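# Move the ice pack from the basket into the bag

## Task

Place the ice pack, and nothing else, completely inside the delivery bag, with the bag still upright at the end. Do not release the pack while it is entirely above the bag's rim, because dropping it in that way may count as failure. Every other item must remain in the basket.

## Robot and tools

Robot: two arms, left_arm and right_arm, each with a parallel two-finger gripper and a wrist camera. Fixed cameras are cam_high (896x504) and cam_low (896x504). The wrist cameras are cam_left_wrist and cam_right_wrist (672x504, fisheye).

Scene frame: the origin is at table-top height, midway between the nominal arm bases. +x points out over the table, +y points toward left_arm, +z points up. The arm names do not match image left and right. The calibrated bases are left_arm at (+0.019, +0.278, 0) m and right_arm at (-0.011, -0.297, 0) m. On each gripper the fingers point along its own +z axis and open and close along its y axis. The reported end_effector_position (metres) is the point between the finger pads, about 1 cm short of the tips. end_effector_quat_wxyz gives orientation in the same scene frame. Printed poses can be off by a few centimetres, more so at long reach.

One row of numbers has 14 values, each in [-1, 1], and always includes both arms: left dx, dy, dz, rx, ry, rz, opening, then the same seven for the right arm. dx to rz are offsets, not poses. They are measured along the scene axes from that arm's Hand target (its last commanded pose) as it stood when the action or move began. 1.0 equals 0.6 m of travel or 180 degrees of turn. rx, ry, rz form a single rotation vector, applied about the Hand target's position. Because offsets count from the current Hand target, sending the same offset again moves the arm further. Sending all six pose numbers as 0 re-commands the present Hand target. opening is absolute: +1 is fully open (0.094 m) and -1 is closed. Any value sent is a real command, so to keep a gripper as it is, repeat its present opening (shown under Tool commands). Each control step clips the commanded orientation to within 40 degrees of the measured one.

execute_actions(actions, cameras): actions is a list of actions. Each action is a table of up to 15 rows, one per 1/30 s step; a shorter table repeats its last row. Every row is measured from the action's start pose, not from the row before it. Images are returned only when actions is empty or when cameras names them. cameras can be a list of names, ['all'], or [].

move(target, speed, blend, opening_speed, grip_force, blocking, cameras): target is one 14-number row, or a list of up to 15 such rows. All rows are offsets from the same starting Hand targets. Each gripper travels in a straight line, and the rows are given at most 10 s in total. Paths do not avoid obstacles or the other arm. Route paths around an arm's own base, because passing close to it can flip the shoulder posture. speed is the top path speed in m/s, from 0.002 to 2.9 (default 0.25); turning is capped at twice that value in rad/s. It can be one number or one per row. blend is a corner-rounding radius in m (0 stops at each row). opening_speed is the rate of finger travel per second on the -1 to 1 scale, at least 0.2; use it to close gently. grip_force is a per-pad force limit of about 10 to 50 N, given once or per arm. It stays set until changed, and lower values close more slowly. blocking=false returns after about 0.5 s while the move continues. The result adds a move: line giving the ending (done, off_target, moving, held, fault) and any limits that acted (paced means the pose was clipped, held means steps were withheld). done means at rest within 10 mm and 2 degrees. Neither done nor off_target tells you whether the gripper is touching something.

wait(seconds 0 to 10): lets time pass with the last commands held. stop(): brakes a running move. zoom_image(camera, region=[x0, y0, x1, y1]) enlarges part of the latest image from one camera, at most 504x504 px, measured from the top-left corner. read_manual(section='licences') returns licence text only. finished_scene(scene) ends the current scene and takes the scene's number; make no further call in that reply.

Result lines: Hand target is the commanded pose, and the gripper often settles short of it. Your next command, even all zeros, asks for it again; if a gap remains, send it as an offset. grip_measured is the measured opening on the command scale. It reads slightly wide when empty and somewhat narrower than the object under a full squeeze. grip_effort_nm is the gripper motor effort; negative means closing. It does not settle to zero and is not a pad force. Joint positions end with the finger opening in metres. Joint torques include gravity and wrap at ±28 N m on joints 1 to 3. Joint velocities 'within noise' means that arm is still. Step readings list end_effector_position at some steps for actions calls only. MOTOR HOT appears at 75 °C. OVER-TEMPERATURE FAULT at 90 °C folds that arm and disables it for the rest of the scene. Holding loads, stretching far out, or pushing against something heats the motors.

Cautions: a blocked arm keeps pushing until it is commanded back past its gripper. Faster moves hit harder and stray more from the path. Do not let the two arms or grippers touch or press on each other, including one gripper closing on the other's fingers. Do not strike the table, stand or other fixed objects. Avoid drops, releasing moving items, and anything leaving the table. Lower the ice pack until it is partly below the bag rim before opening the fingers. Keep the bag upright and leave the basket's other items in place. Loose objects may occasionally get nudged by outside forces.

Each tool is called after ">>>" as name(argument=value, ...) on one line, values as JSON.

## Session

>>> execute_actions(actions=[])

Scene clock: 0.00 s.
left_arm: end_effector_position=(+0.1063, -0.0526, +0.3404) grip_measured=+1.000 grip_effort_nm=n/a end_effector_quat_wxyz=(+0.449, +0.458, +0.709, -0.295) | right_arm: end_effector_position=(+0.2811, -0.5739, +0.1714) grip_measured=+1.000 grip_effort_nm=n/a end_effector_quat_wxyz=(+0.703, +0.034, +0.705, +0.091)
Joint positions: left_arm=[-1.454 1.059 1.238 -0.633 -0.259 -0.133 0.094] | right_arm=[-1.187 1.825 0.672 1.169 -1.265 0.191 0.094]
Joint velocities: within noise
Joint torques (N m): no reading
Heat: left arm: 36 °C; right arm: 38 °C.
Hand target: left_arm +0.1061, -0.0517, +0.3421; +0.449, +0.457, +0.708, -0.296 | right_arm +0.2813, -0.5745, +0.1750; +0.705, +0.030, +0.704, +0.087
Tool commands: left_gripper/opening=+1.0 right_gripper/opening=+1.0

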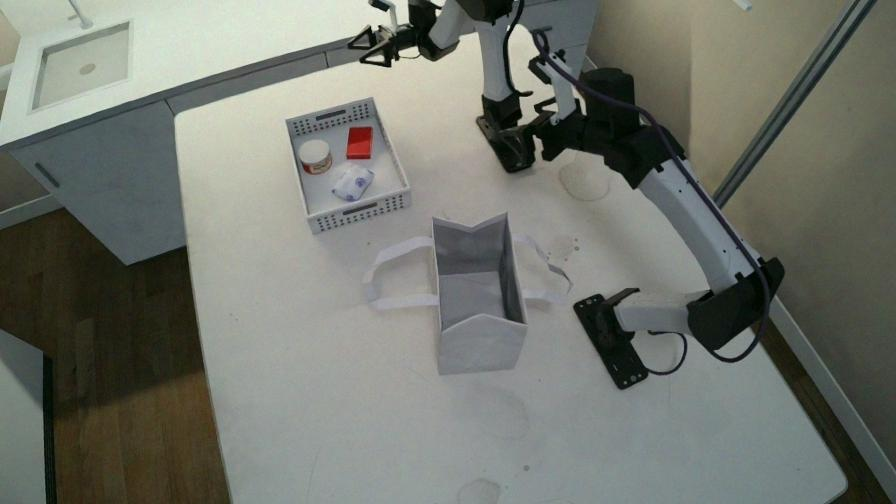

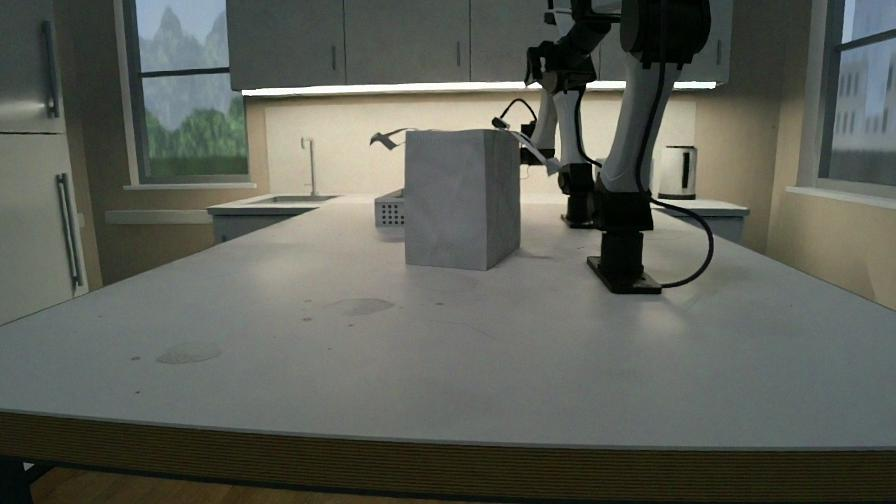

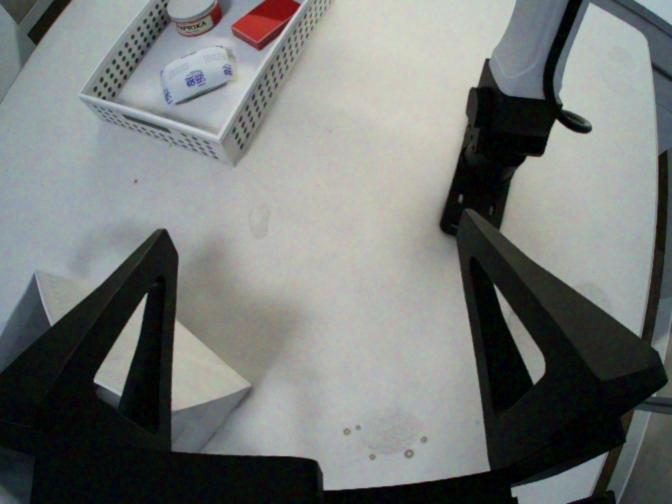

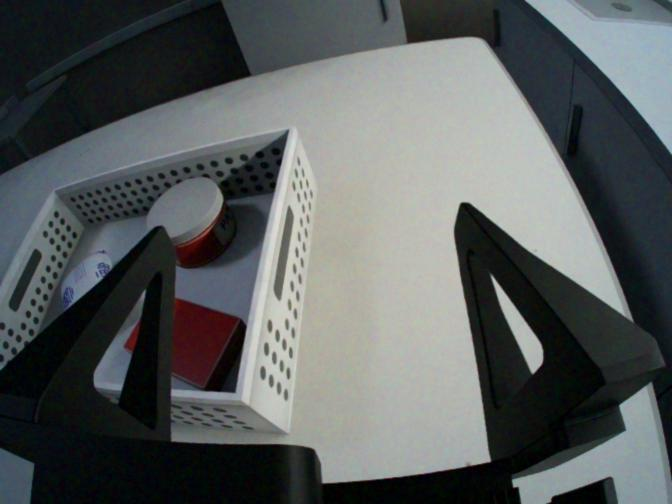

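>>> zoom_image(camera="cam_high", region=[260, 80, 620, 390])

>>> zoom_image(camera="cam_left_wrist", region=[60, 0, 360, 200])

>>> zoom_image(camera="cam_low", region=[340, 100, 600, 300])

Scaled by 1.400 from the camera's 896x504 image, which has a finer 1280x720 frame.

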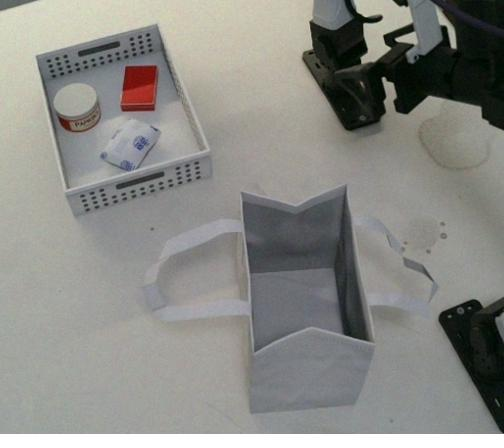

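Scaled by 1.680 from the camera's 672x504 image, which has a finer 960x720 frame.

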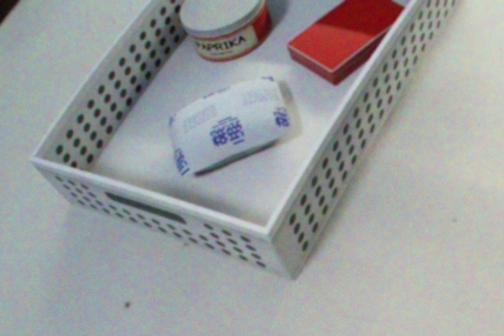

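Scaled by 1.938 from the camera's 896x504 image, which has a finer 1280x720 frame.

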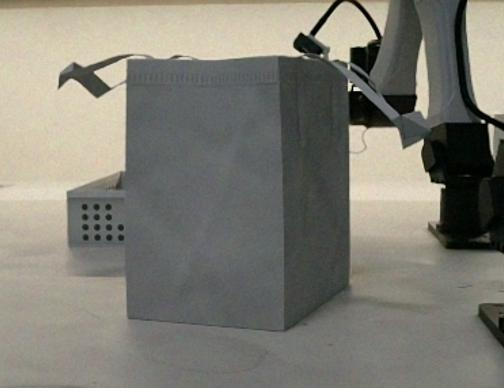

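>>> move(target=[[0.323,0.22,0.13,0,0,0.222,1,0.081,0.2075,0.075,-0.102,0.173,0.108,1],[0.24,0.836,0.063,0,0,0.622,1,0.198,0.466,0.0,-0.2043,0.3465,0.2169,1]], blend=[0.05,0], speed=0.4, cameras=["all"])

Scene clock: 30.97 s.
left_arm: end_effector_position=(+0.2470, +0.4499, +0.3827) grip_measured=+1.000 grip_effort_nm=0.02 end_effector_quat_wxyz=(+0.497, -0.339, +0.771, +0.209) | right_arm: end_effector_position=(+0.3959, -0.2932, +0.1758) grip_measured=+1.000 grip_effort_nm=-0.02 end_effector_quat_wxyz=(+0.167, -0.365, +0.913, +0.067)
Joint positions: left_arm=[0.438 0.964 1.4 -0.893 -0.329 -0.174 0.094] | right_arm=[-0.11 1.873 1.812 -1.27 -0.274 -0.835 0.094]
Joint torques (N m): left_arm=[1.24 -0.92 5.61 2.08 -0.09 0.28] | right_arm=[0.16 -7.91 8.1 0.83 -0.13 0.04]
Heat: left arm: 42 °C; right arm: 41 °C.
Hand target: left_arm +0.2502, +0.4499, +0.3799; +0.496, -0.331, +0.775, +0.206 | right_arm +0.4001, -0.2949, +0.1752; +0.161, -0.361, +0.916, +0.064
Off the commanded pose: left_arm 0.004 m, 1 deg | right_arm 0.005 m, 1 deg.
move: done
camera_calibration:
cam_left_wrist: T_world_to_cam=[[0.683577, -0.729868, -0.00391868, 0.154554], [-0.705918, -0.659762, -0.257671, 0.569508], [0.18548, 0.178904, -0.966225, 0.360809], [0, 0, 0, 1]] pos_world=[0.229453, 0.423993, 0.495974]
cam_right_wrist: T_world_to_cam=[[0.647385, -0.760965, 0.0427226, -0.495148], [-0.673283, -0.544721, 0.499969, 0.017627], [-0.357187, -0.352437, -0.864989, 0.310979], [0, 0, 0, 1]] pos_world=[0.443497, -0.257588, 0.281334]

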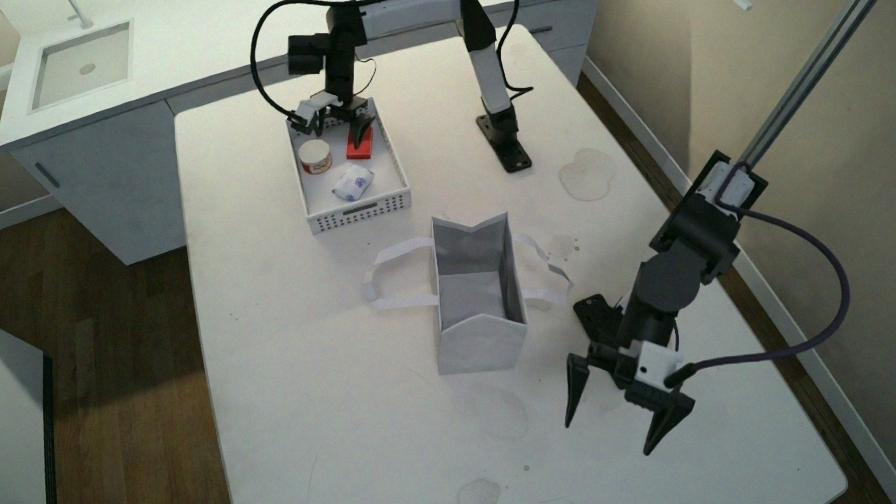

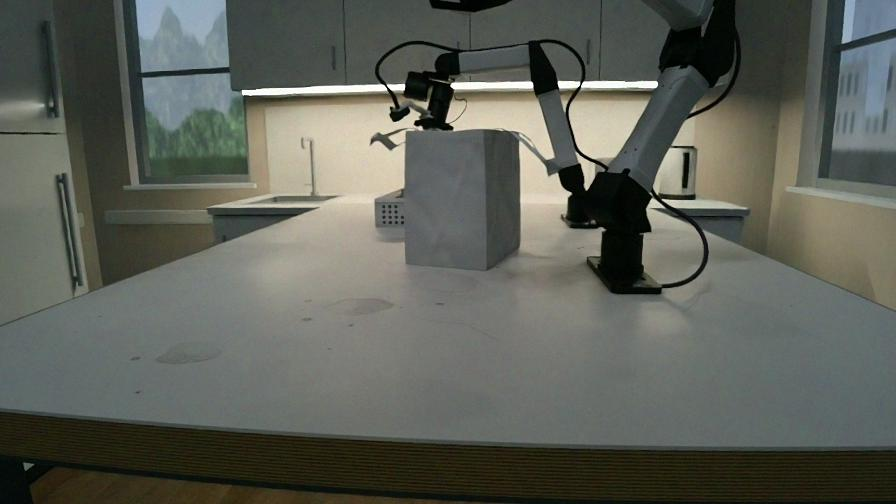

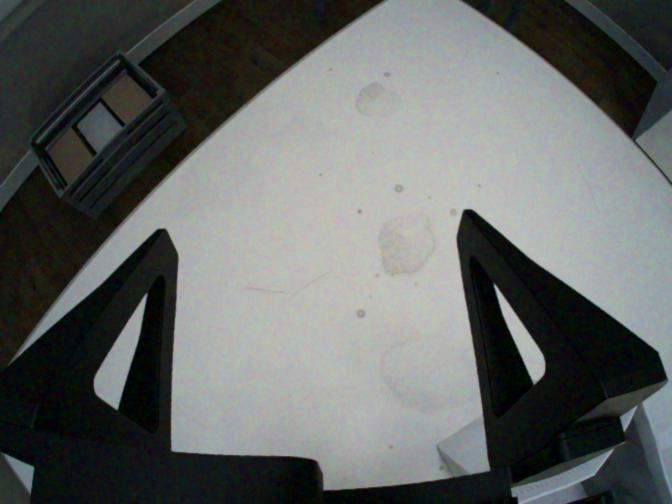

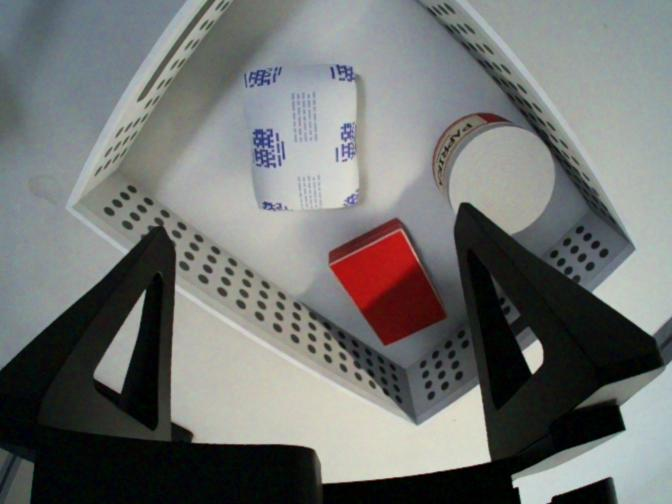

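>>> move(target=[0,0,0,0,0,0,1,-0.0067,-0.0013,-0.175,0,0,0,1], speed=0.2, cameras=["cam_right_wrist","cam_high"])

Scene clock: 35.57 s.
left_arm: end_effector_position=(+0.2471, +0.4499, +0.3827) grip_measured=+1.000 grip_effort_nm=0.02 end_effector_quat_wxyz=(+0.497, -0.339, +0.771, +0.209) | right_arm: end_effector_position=(+0.3981, -0.2937, +0.0814) grip_measured=+1.000 grip_effort_nm=-0.02 end_effector_quat_wxyz=(+0.172, -0.366, +0.912, +0.063)
Joint positions: left_arm=[0.438 0.964 1.4 -0.893 -0.328 -0.174 0.094] | right_arm=[-0.11 1.873 1.433 -0.877 -0.272 -0.835 0.094]
Joint torques (N m): left_arm=[1.24 -0.92 5.63 2.09 -0.09 0.27] | right_arm=[-0.05 -8.42 4.45 1.07 -0.19 0.01]
Heat: left arm: 42 °C; right arm: 42 °C.
Hand target: left_arm +0.2501, +0.4499, +0.3799; +0.496, -0.331, +0.776, +0.206 | right_arm +0.3960, -0.2956, +0.0701; +0.161, -0.361, +0.916, +0.064
Off the commanded pose: left_arm 0.004 m, 1 deg | right_arm 0.012 m, 1 deg.
move: off_target (right_arm)
camera_calibration:
cam_right_wrist: T_world_to_cam=[[0.646429, -0.76108, 0.0537248, -0.493436], [-0.680186, -0.542957, 0.492489, 0.0698748], [-0.345653, -0.354902, -0.868659, 0.224879], [0, 0, 0, 1]] pos_world=[0.44423, -0.257795, 0.18744]
Images, in order (width x height): cam_high 896x504, cam_right_wrist 672x504.

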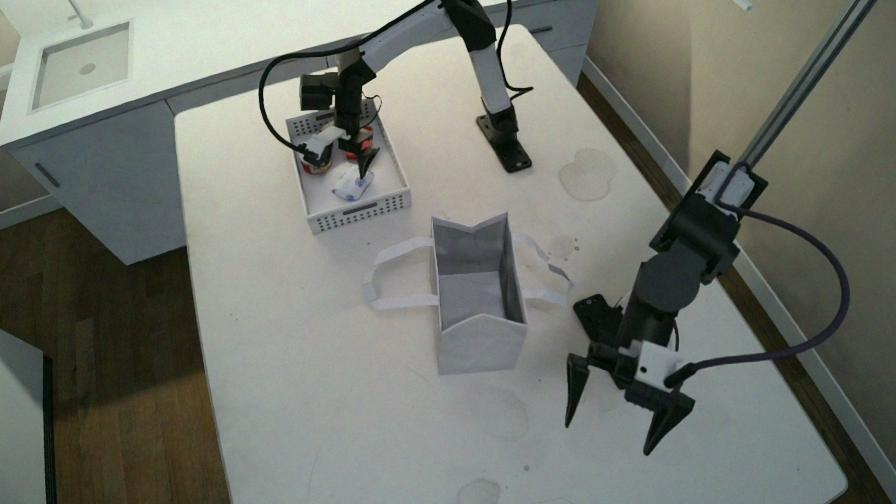

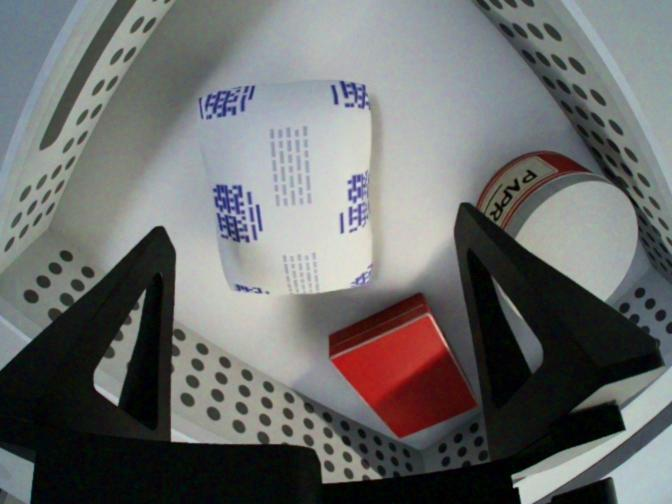

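>>> move(target=[0,0,0,0,0,0,1,-0.0167,0.006,-0.0968,0,0,0,1], speed=0.12, cameras=["cam_right_wrist","cam_high"])

Scene clock: 38.50 s.
left_arm: end_effector_position=(+0.2471, +0.4499, +0.3827) grip_measured=+1.000 grip_effort_nm=0.02 end_effector_quat_wxyz=(+0.497, -0.339, +0.771, +0.209) | right_arm: end_effector_position=(+0.3891, -0.2928, +0.0223) grip_measured=+1.000 grip_effort_nm=-0.02 end_effector_quat_wxyz=(+0.172, -0.364, +0.913, +0.063)
Joint positions: left_arm=[0.438 0.964 1.4 -0.893 -0.328 -0.174 0.094] | right_arm=[-0.11 1.911 1.237 -0.644 -0.271 -0.831 0.094]
Joint torques (N m): left_arm=[1.22 -0.91 5.63 2.09 -0.08 0.27] | right_arm=[0.46 -8.31 4.29 1.09 -0.17 0.04]
Heat: left arm: 42 °C; right arm: 42 °C.
Hand target: left_arm +0.2501, +0.4499, +0.3799; +0.496, -0.331, +0.776, +0.206 | right_arm +0.3860, -0.2920, +0.0119; +0.161, -0.361, +0.916, +0.064
Off the commanded pose: left_arm 0.004 m, 1 deg | right_arm 0.011 m, 1 deg.
move: off_target (right_arm)
camera_calibration:
cam_right_wrist: T_world_to_cam=[[0.643922, -0.763276, 0.0526703, -0.483433], [-0.68139, -0.540807, 0.49319, 0.0944764], [-0.347956, -0.353464, -0.868326, 0.172023], [0, 0, 0, 1]] pos_world=[0.435525, -0.257096, 0.12824]
Images, in order (width x height): cam_high 896x504, cam_right_wrist 672x504.

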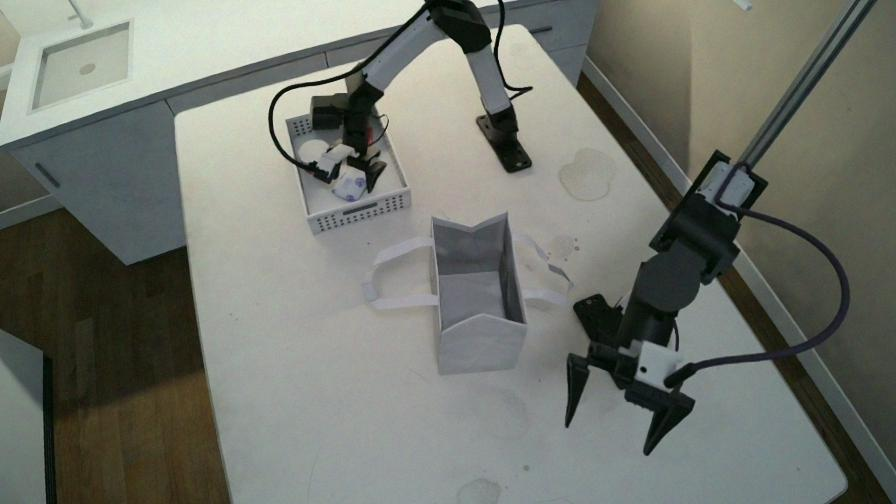

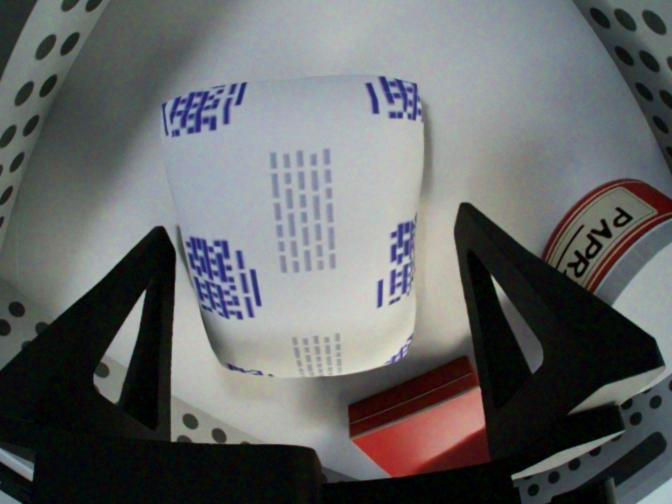

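>>> move(target=[[0,0,0,0,0,0,1,-0.008,0.01,-0.013,0,0,0,1]], speed=0.1)

>>> move(target=[0,0,0,0,0,0,1,0,0,0,0,0,0,0.25], opening_speed=1.0, cameras=["cam_right_wrist"])

Scene clock: 40.17 s.
left_arm: end_effector_position=(+0.2471, +0.4499, +0.3827) grip_measured=+1.000 grip_effort_nm=0.02 end_effector_quat_wxyz=(+0.497, -0.339, +0.771, +0.209) | right_arm: end_effector_position=(+0.3881, -0.2894, +0.0162) grip_measured=+1.000 grip_effort_nm=-0.02 end_effector_quat_wxyz=(+0.175, -0.361, +0.914, +0.062)
Joint positions: left_arm=[0.438 0.964 1.4 -0.893 -0.328 -0.174 0.094] | right_arm=[-0.1 1.911 1.208 -0.606 -0.268 -0.815 0.094]
Joint torques (N m): left_arm=[1.24 -0.92 5.61 2.09 -0.1 0.27] | right_arm=[0.92 -8.72 3.23 1.16 -0.17 0.05]
Heat: left arm: 42 °C; right arm: 42 °C.
Hand target: left_arm +0.2501, +0.4499, +0.3799; +0.496, -0.331, +0.776, +0.206 | right_arm +0.3812, -0.2860, +0.0041; +0.161, -0.361, +0.916, +0.064
Off the commanded pose: left_arm 0.004 m, 1 deg | right_arm 0.014 m, 2 deg.
move: off_target (right_arm)

Scene clock: 41.17 s.
left_arm: end_effector_position=(+0.2471, +0.4499, +0.3827) grip_measured=+1.000 grip_effort_nm=0.01 end_effector_quat_wxyz=(+0.497, -0.339, +0.771, +0.209) | right_arm: end_effector_position=(+0.3899, -0.2872, +0.0165) grip_measured=+0.256 grip_effort_nm=-0.33 end_effector_quat_wxyz=(+0.179, -0.363, +0.912, +0.062)
Joint positions: left_arm=[0.438 0.964 1.4 -0.893 -0.328 -0.174 0.094] | right_arm=[-0.095 1.911 1.206 -0.595 -0.271 -0.813 0.059]
Joint torques (N m): left_arm=[1.24 -0.92 5.61 2.09 -0.1 0.27] | right_arm=[0.58 -8.75 3.33 1.05 -0.14 0.01]
Heat: left arm: 42 °C; right arm: 43 °C.
Hand target: left_arm +0.2501, +0.4499, +0.3799; +0.496, -0.331, +0.776, +0.206 | right_arm +0.3811, -0.2860, +0.0041; +0.161, -0.361, +0.916, +0.064
Off the commanded pose: left_arm 0.004 m, 1 deg | right_arm 0.015 m, 2 deg.
move: off_target (right_arm)
camera_calibration:
cam_right_wrist: T_world_to_cam=[[0.641144, -0.765116, 0.0594326, -0.478978], [-0.689533, -0.540347, 0.482254, 0.104492], [-0.336866, -0.350175, -0.874013, 0.165979], [0, 0, 0, 1]] pos_world=[0.435057, -0.25189, 0.123143]
Images, in order (width x height): cam_right_wrist 672x504.

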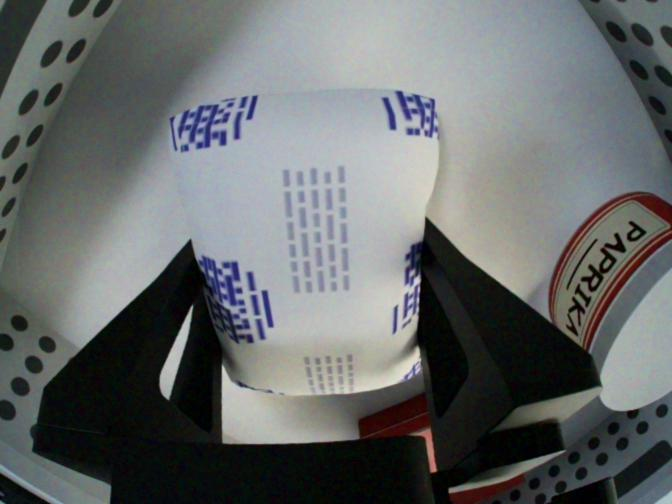

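>>> move(target=[0,0,0,0,0,0,1,0.008,-0.002,0.02,0,0,0,0.0], opening_speed=1.0, cameras=["cam_right_wrist"])

Scene clock: 42.43 s.
left_arm: end_effector_position=(+0.2471, +0.4499, +0.3827) grip_measured=+1.000 grip_effort_nm=0.02 end_effector_quat_wxyz=(+0.497, -0.339, +0.771, +0.209) | right_arm: end_effector_position=(+0.3896, -0.2871, +0.0176) grip_measured=+0.152 grip_effort_nm=-1.01 end_effector_quat_wxyz=(+0.177, -0.363, +0.913, +0.063)
Joint positions: left_arm=[0.438 0.964 1.4 -0.893 -0.328 -0.174 0.094] | right_arm=[-0.095 1.911 1.212 -0.606 -0.271 -0.813 0.054]
Joint torques (N m): left_arm=[1.21 -0.92 5.61 2.08 -0.09 0.27] | right_arm=[0.36 -9.13 6.61 0.63 -0.11 -0.02]
Heat: left arm: 42 °C; right arm: 43 °C.
Hand target: left_arm +0.2501, +0.4499, +0.3799; +0.496, -0.331, +0.776, +0.206 | right_arm +0.3860, -0.2872, +0.0162; +0.161, -0.361, +0.916, +0.064
Off the commanded pose: left_arm 0.004 m, 1 deg | right_arm 0.004 m, 2 deg.
move: done
camera_calibration:
cam_right_wrist: T_world_to_cam=[[0.641438, -0.765137, 0.0558814, -0.478779], [-0.687306, -0.540773, 0.484949, 0.102711], [-0.340833, -0.349472, -0.872756, 0.168541], [0, 0, 0, 1]] pos_world=[0.435146, -0.251888, 0.124041]
Images, in order (width x height): cam_right_wrist 672x504.

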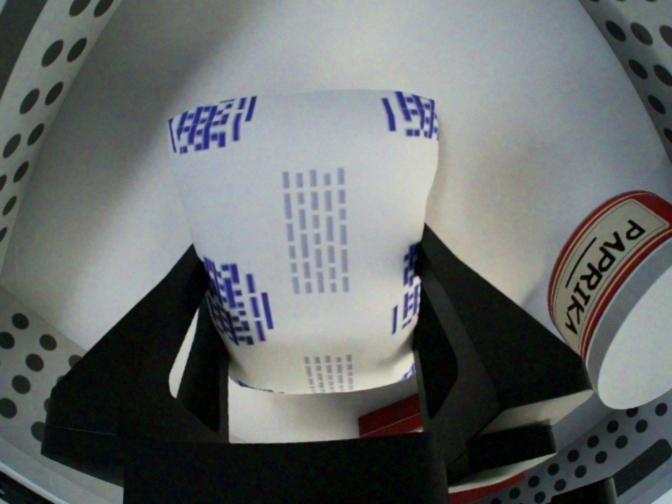

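>>> move(target=[[0,0,0,0,0,0,1,0,0,0.306,0,0,0,0.0],[0,0,0,0,0,0,1,-0.093,0.278,0.473,0.06,-0.038,0.08,0.0],[0,0,0,0,0,0,1,-0.198,0.6855,0.506,0.1185,-0.0758,0.1584,0.0]], blend=[0.05,0.08,0], speed=0.25, cameras=["all"])

Scene clock: 53.53 s.
left_arm: end_effector_position=(+0.2471, +0.4499, +0.3827) grip_measured=+1.000 grip_effort_nm=0.02 end_effector_quat_wxyz=(+0.497, -0.339, +0.771, +0.209) | right_arm: end_effector_position=(+0.2596, +0.1186, +0.3138) grip_measured=+0.148 grip_effort_nm=-1.05 end_effector_quat_wxyz=(+0.296, -0.550, +0.748, +0.224)
Joint positions: left_arm=[0.438 0.964 1.4 -0.893 -0.328 -0.174 0.094] | right_arm=[0.901 1.968 2.309 -1.187 -0.257 -0.266 0.054]
Joint torques (N m): left_arm=[1.21 -0.92 5.63 2.08 -0.09 0.27] | right_arm=[-0.08 -8.76 8.18 2.02 -0.07 0.02]
Heat: left arm: 42 °C; right arm: 45 °C.
Hand target: left_arm +0.2501, +0.4499, +0.3799; +0.496, -0.331, +0.776, +0.206 | right_arm +0.2670, +0.1241, +0.3197; +0.310, -0.543, +0.747, +0.225
Off the commanded pose: left_arm 0.004 m, 1 deg | right_arm 0.011 m, 2 deg.
move: off_target (right_arm)
camera_calibration:
cam_left_wrist: T_world_to_cam=[[0.683337, -0.730094, -0.00378699, 0.154566], [-0.706128, -0.65957, -0.257587, 0.569366], [0.185565, 0.178693, -0.966248, 0.360908], [0, 0, 0, 1]] pos_world=[0.229453, 0.423892, 0.495974]
cam_right_wrist: T_world_to_cam=[[0.93318, -0.35931, 0.00842639, -0.210557], [-0.357451, -0.925398, 0.125968, 0.161805], [-0.0374638, -0.120563, -0.991999, 0.456106], [0, 0, 0, 1]] pos_world=[0.271412, 0.129068, 0.433848]

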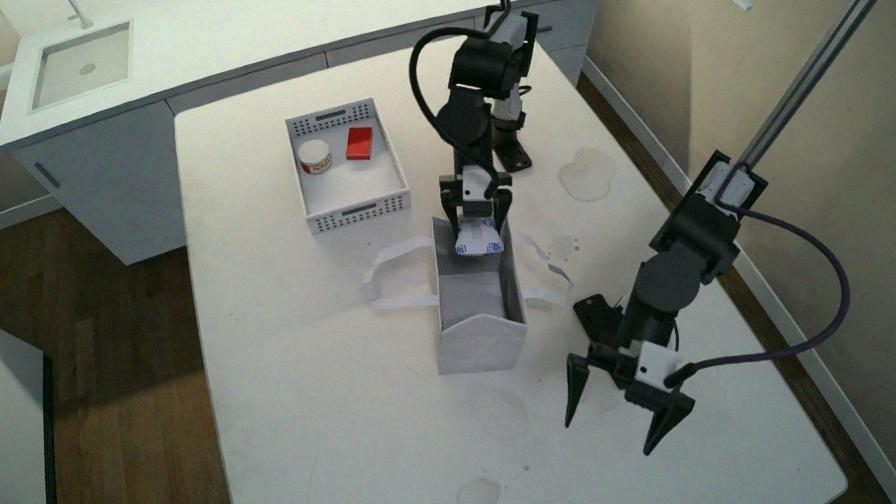

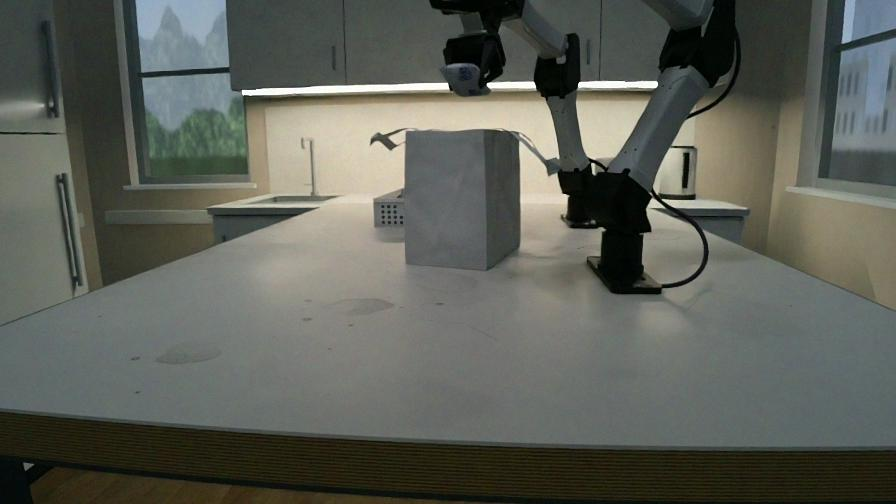

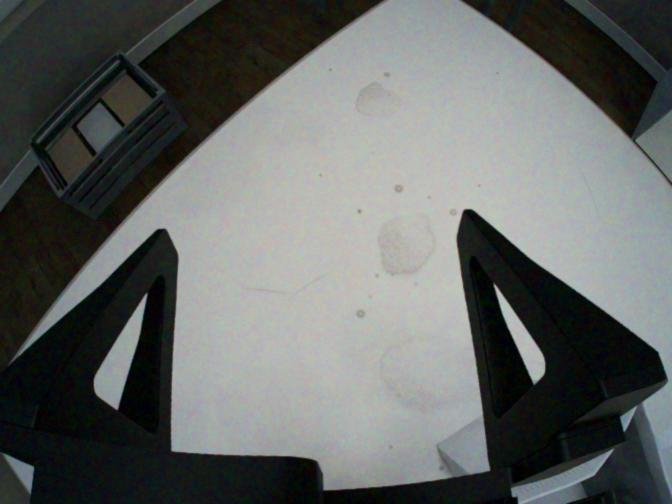

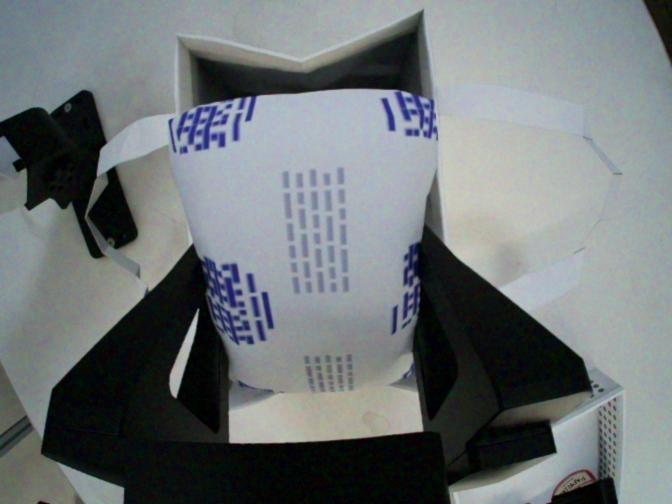

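>>> move(target=[[0,0,0,0,0,0,1,0.0023,0.0152,-0.141,-0.0159,0.0052,0,0.0],[0,0,0,0,0,0,1,0.005,0.0232,-0.2745,-0.0793,0.0258,0,0.0]], blend=[0.03,0], speed=0.15, cameras=["all"])

Scene clock: 57.50 s.
left_arm: end_effector_position=(+0.2471, +0.4499, +0.3827) grip_measured=+1.000 grip_effort_nm=0.01 end_effector_quat_wxyz=(+0.497, -0.339, +0.771, +0.209) | right_arm: end_effector_position=(+0.2690, +0.1333, +0.1549) grip_measured=+0.148 grip_effort_nm=-1.05 end_effector_quat_wxyz=(+0.204, -0.564, +0.785, +0.155)
Joint positions: left_arm=[0.438 0.964 1.4 -0.893 -0.328 -0.174 0.094] | right_arm=[0.936 2.063 1.922 -0.936 -0.164 -0.266 0.054]
Joint torques (N m): left_arm=[1.22 -0.94 5.64 2.09 -0.1 0.27] | right_arm=[0.59 -11.26 7.1 1.54 -0.06 -0.1]
Heat: left arm: 42 °C; right arm: 46 °C.
Hand target: left_arm +0.2501, +0.4499, +0.3799; +0.496, -0.331, +0.776, +0.206 | right_arm +0.2702, +0.1379, +0.1550; +0.210, -0.568, +0.781, +0.152
Off the commanded pose: left_arm 0.004 m, 1 deg | right_arm 0.005 m, 1 deg.
move: done
camera_calibration:
cam_left_wrist: T_world_to_cam=[[0.683337, -0.730094, -0.00378699, 0.154566], [-0.706128, -0.65957, -0.257587, 0.569366], [0.185565, 0.178693, -0.966248, 0.360908], [0, 0, 0, 1]] pos_world=[0.229453, 0.423892, 0.495974]
cam_right_wrist: T_world_to_cam=[[0.927122, -0.374218, 0.0201376, -0.210843], [-0.355913, -0.862401, 0.359987, 0.153639], [-0.117347, -0.340919, -0.93274, 0.342313], [0, 0, 0, 1]] pos_world=[0.290329, 0.170298, 0.268226]

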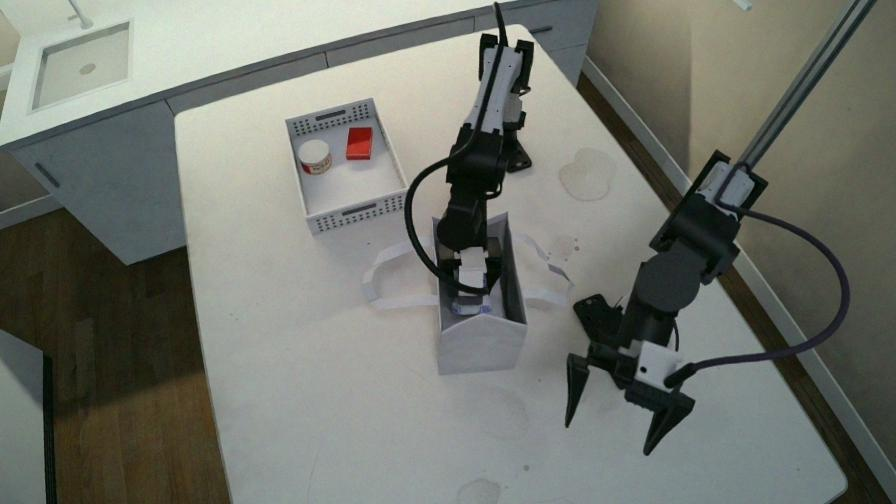

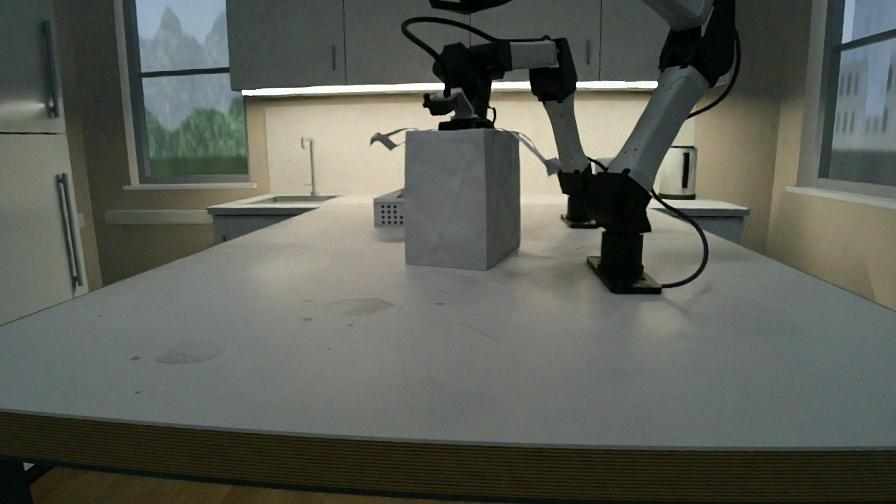

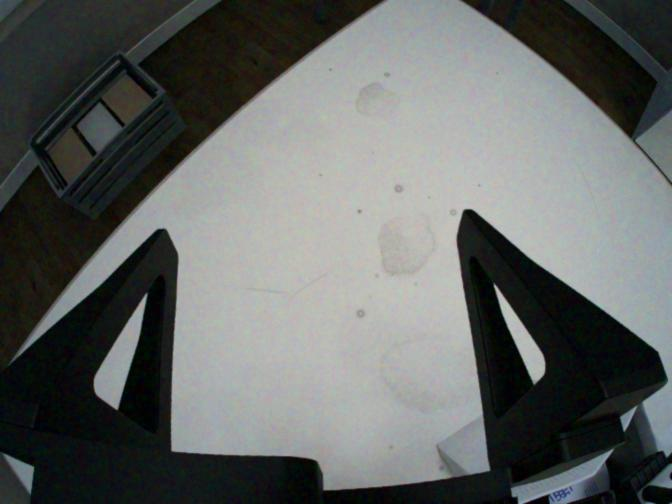

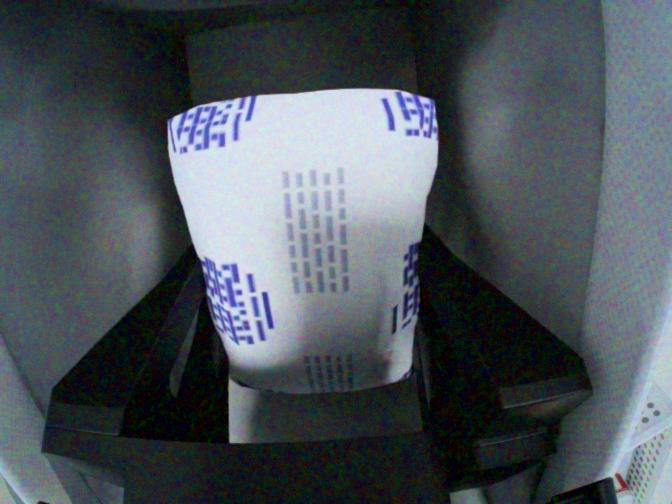

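>>> move(target=[[0,0,0,0,0,0,1,-0.008,0.0,-0.027,0,0,0,0.0]], speed=0.1)

>>> move(target=[0,0,0,0,0,0,1,0,0,0,0,0,0,0.42], opening_speed=1.5, cameras=["cam_right_wrist","cam_high"])

Scene clock: 61.03 s.
left_arm: end_effector_position=(+0.2471, +0.4499, +0.3827) grip_measured=+1.000 grip_effort_nm=0.02 end_effector_quat_wxyz=(+0.497, -0.339, +0.771, +0.209) | right_arm: end_effector_position=(+0.2653, +0.1347, +0.1381) grip_measured=+0.148 grip_effort_nm=-1.05 end_effector_quat_wxyz=(+0.200, -0.567, +0.784, +0.153)
Joint positions: left_arm=[0.438 0.964 1.4 -0.893 -0.328 -0.174 0.094] | right_arm=[0.945 2.063 1.86 -0.883 -0.159 -0.266 0.054]
Joint torques (N m): left_arm=[1.22 -0.94 5.63 2.09 -0.09 0.26] | right_arm=[0.59 -12.83 5.04 1.69 -0.03 -0.05]
Heat: left arm: 41 °C; right arm: 47 °C.
Hand target: left_arm +0.2501, +0.4499, +0.3799; +0.496, -0.331, +0.776, +0.206 | right_arm +0.2654, +0.1380, +0.1389; +0.210, -0.568, +0.781, +0.152
Off the commanded pose: left_arm 0.004 m, 1 deg | right_arm 0.003 m, 1 deg.
move: done

Scene clock: 61.87 s.
left_arm: end_effector_position=(+0.2471, +0.4499, +0.3827) grip_measured=+1.000 grip_effort_nm=0.02 end_effector_quat_wxyz=(+0.497, -0.339, +0.771, +0.209) | right_arm: end_effector_position=(+0.2671, +0.1370, +0.1397) grip_measured=+0.417 grip_effort_nm=0.13 end_effector_quat_wxyz=(+0.206, -0.567, +0.783, +0.155)
Joint positions: left_arm=[0.438 0.964 1.4 -0.893 -0.328 -0.174 0.094] | right_arm=[0.945 2.063 1.86 -0.869 -0.158 -0.266 0.067]
Joint torques (N m): left_arm=[1.24 -0.91 5.63 2.09 -0.1 0.27] | right_arm=[0.54 -12.75 5.08 1.56 -0.06 -0.04]
Heat: left arm: 41 °C; right arm: 48 °C.
Hand target: left_arm +0.2501, +0.4499, +0.3799; +0.496, -0.331, +0.776, +0.206 | right_arm +0.2653, +0.1380, +0.1389; +0.210, -0.568, +0.781, +0.152
Off the commanded pose: left_arm 0.004 m, 1 deg | right_arm 0.002 m, 1 deg.
move: done
camera_calibration:
cam_right_wrist: T_world_to_cam=[[0.929441, -0.368063, 0.0258527, -0.209626], [-0.3525, -0.86507, 0.356927, 0.161588], [-0.109007, -0.340856, -0.933775, 0.327045], [0, 0, 0, 1]] pos_world=[0.287445, 0.174104, 0.253131]
Images, in order (width x height): cam_high 896x504, cam_right_wrist 672x504.

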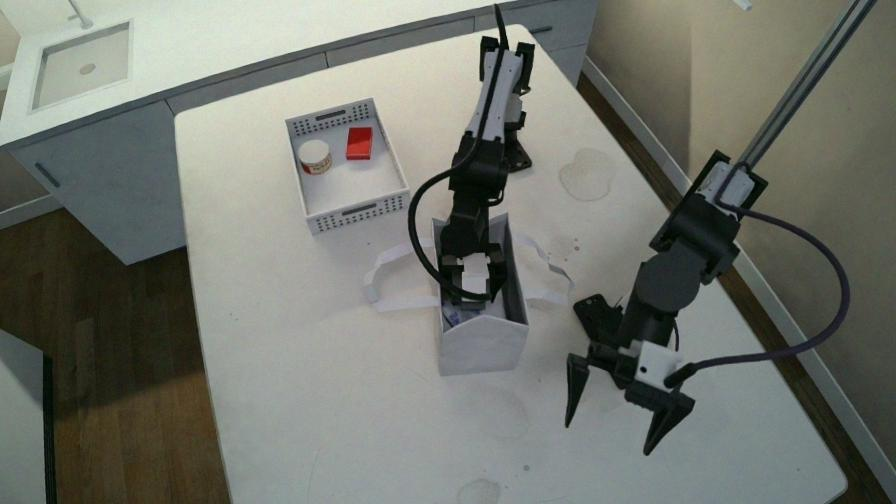

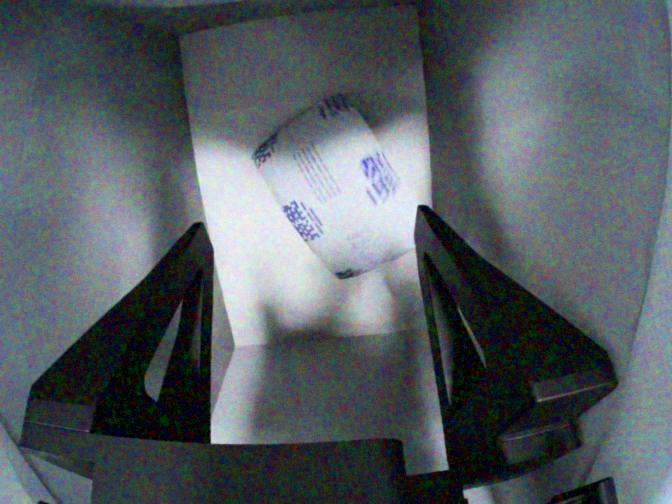

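>>> move(target=[[0,0,0,0,0,0,1,-0.003,-0.008,0.167,0.0634,-0.0206,0,0.42],[0,0,0,0,0,0,1,-0.017,-0.06,0.333,0.0793,-0.0258,0,0.42]], blend=[0.03,0], speed=0.3, cameras=["cam_right_wrist","cam_high","cam_low"])

Scene clock: 64.50 s.
left_arm: end_effector_position=(+0.2471, +0.4499, +0.3827) grip_measured=+1.000 grip_effort_nm=0.01 end_effector_quat_wxyz=(+0.497, -0.339, +0.771, +0.209) | right_arm: end_effector_position=(+0.2521, +0.0994, +0.3408) grip_measured=+0.417 grip_effort_nm=0.13 end_effector_quat_wxyz=(+0.315, -0.542, +0.746, +0.222)
Joint positions: left_arm=[0.438 0.964 1.4 -0.893 -0.328 -0.174 0.094] | right_arm=[0.893 1.902 2.316 -1.224 -0.244 -0.263 0.067]
Joint torques (N m): left_arm=[1.24 -0.92 5.6 2.1 -0.09 0.27] | right_arm=[-0.35 -7.62 7.64 1.76 -0.29 -0.08]
Heat: left arm: 41 °C; right arm: 48 °C.
Hand target: left_arm +0.2501, +0.4499, +0.3799; +0.496, -0.331, +0.776, +0.206 | right_arm +0.2551, +0.1020, +0.3386; +0.310, -0.543, +0.747, +0.225
Off the commanded pose: left_arm 0.004 m, 1 deg | right_arm 0.005 m, 1 deg.
move: done
camera_calibration:
cam_right_wrist: T_world_to_cam=[[0.925707, -0.377302, 0.026647, -0.213227], [-0.378088, -0.921019, 0.093664, 0.153682], [-0.0107972, -0.0967803, -0.995247, 0.472344], [0, 0, 0, 1]] pos_world=[0.260591, 0.106807, 0.461387]
Images, in order (width x height): cam_high 896x504, cam_low 896x504, cam_right_wrist 672x504.

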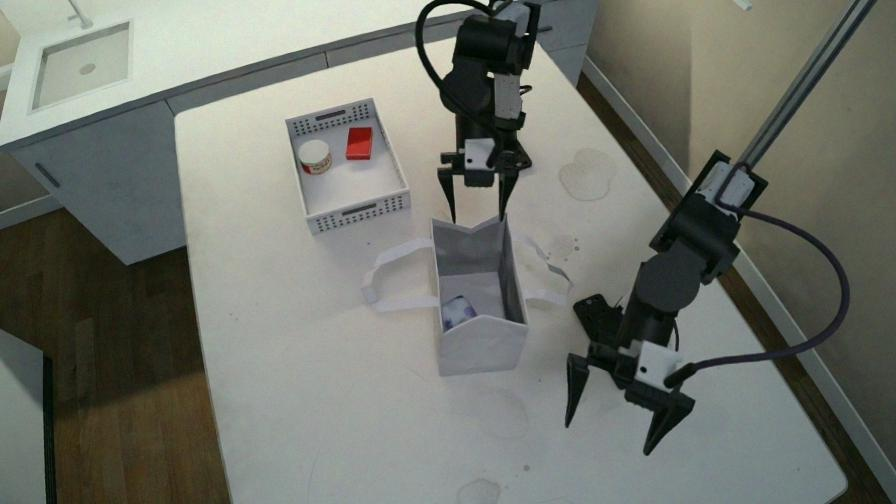

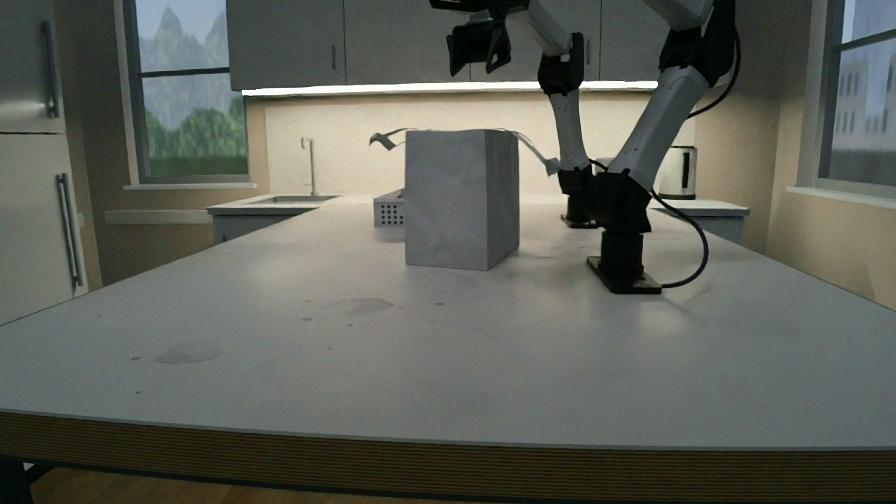

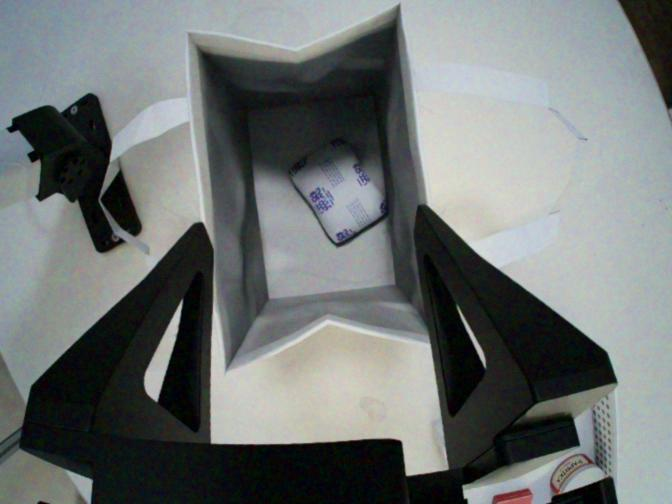

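>>> finished_scene(scene=1)

The scene is finished: the task was done.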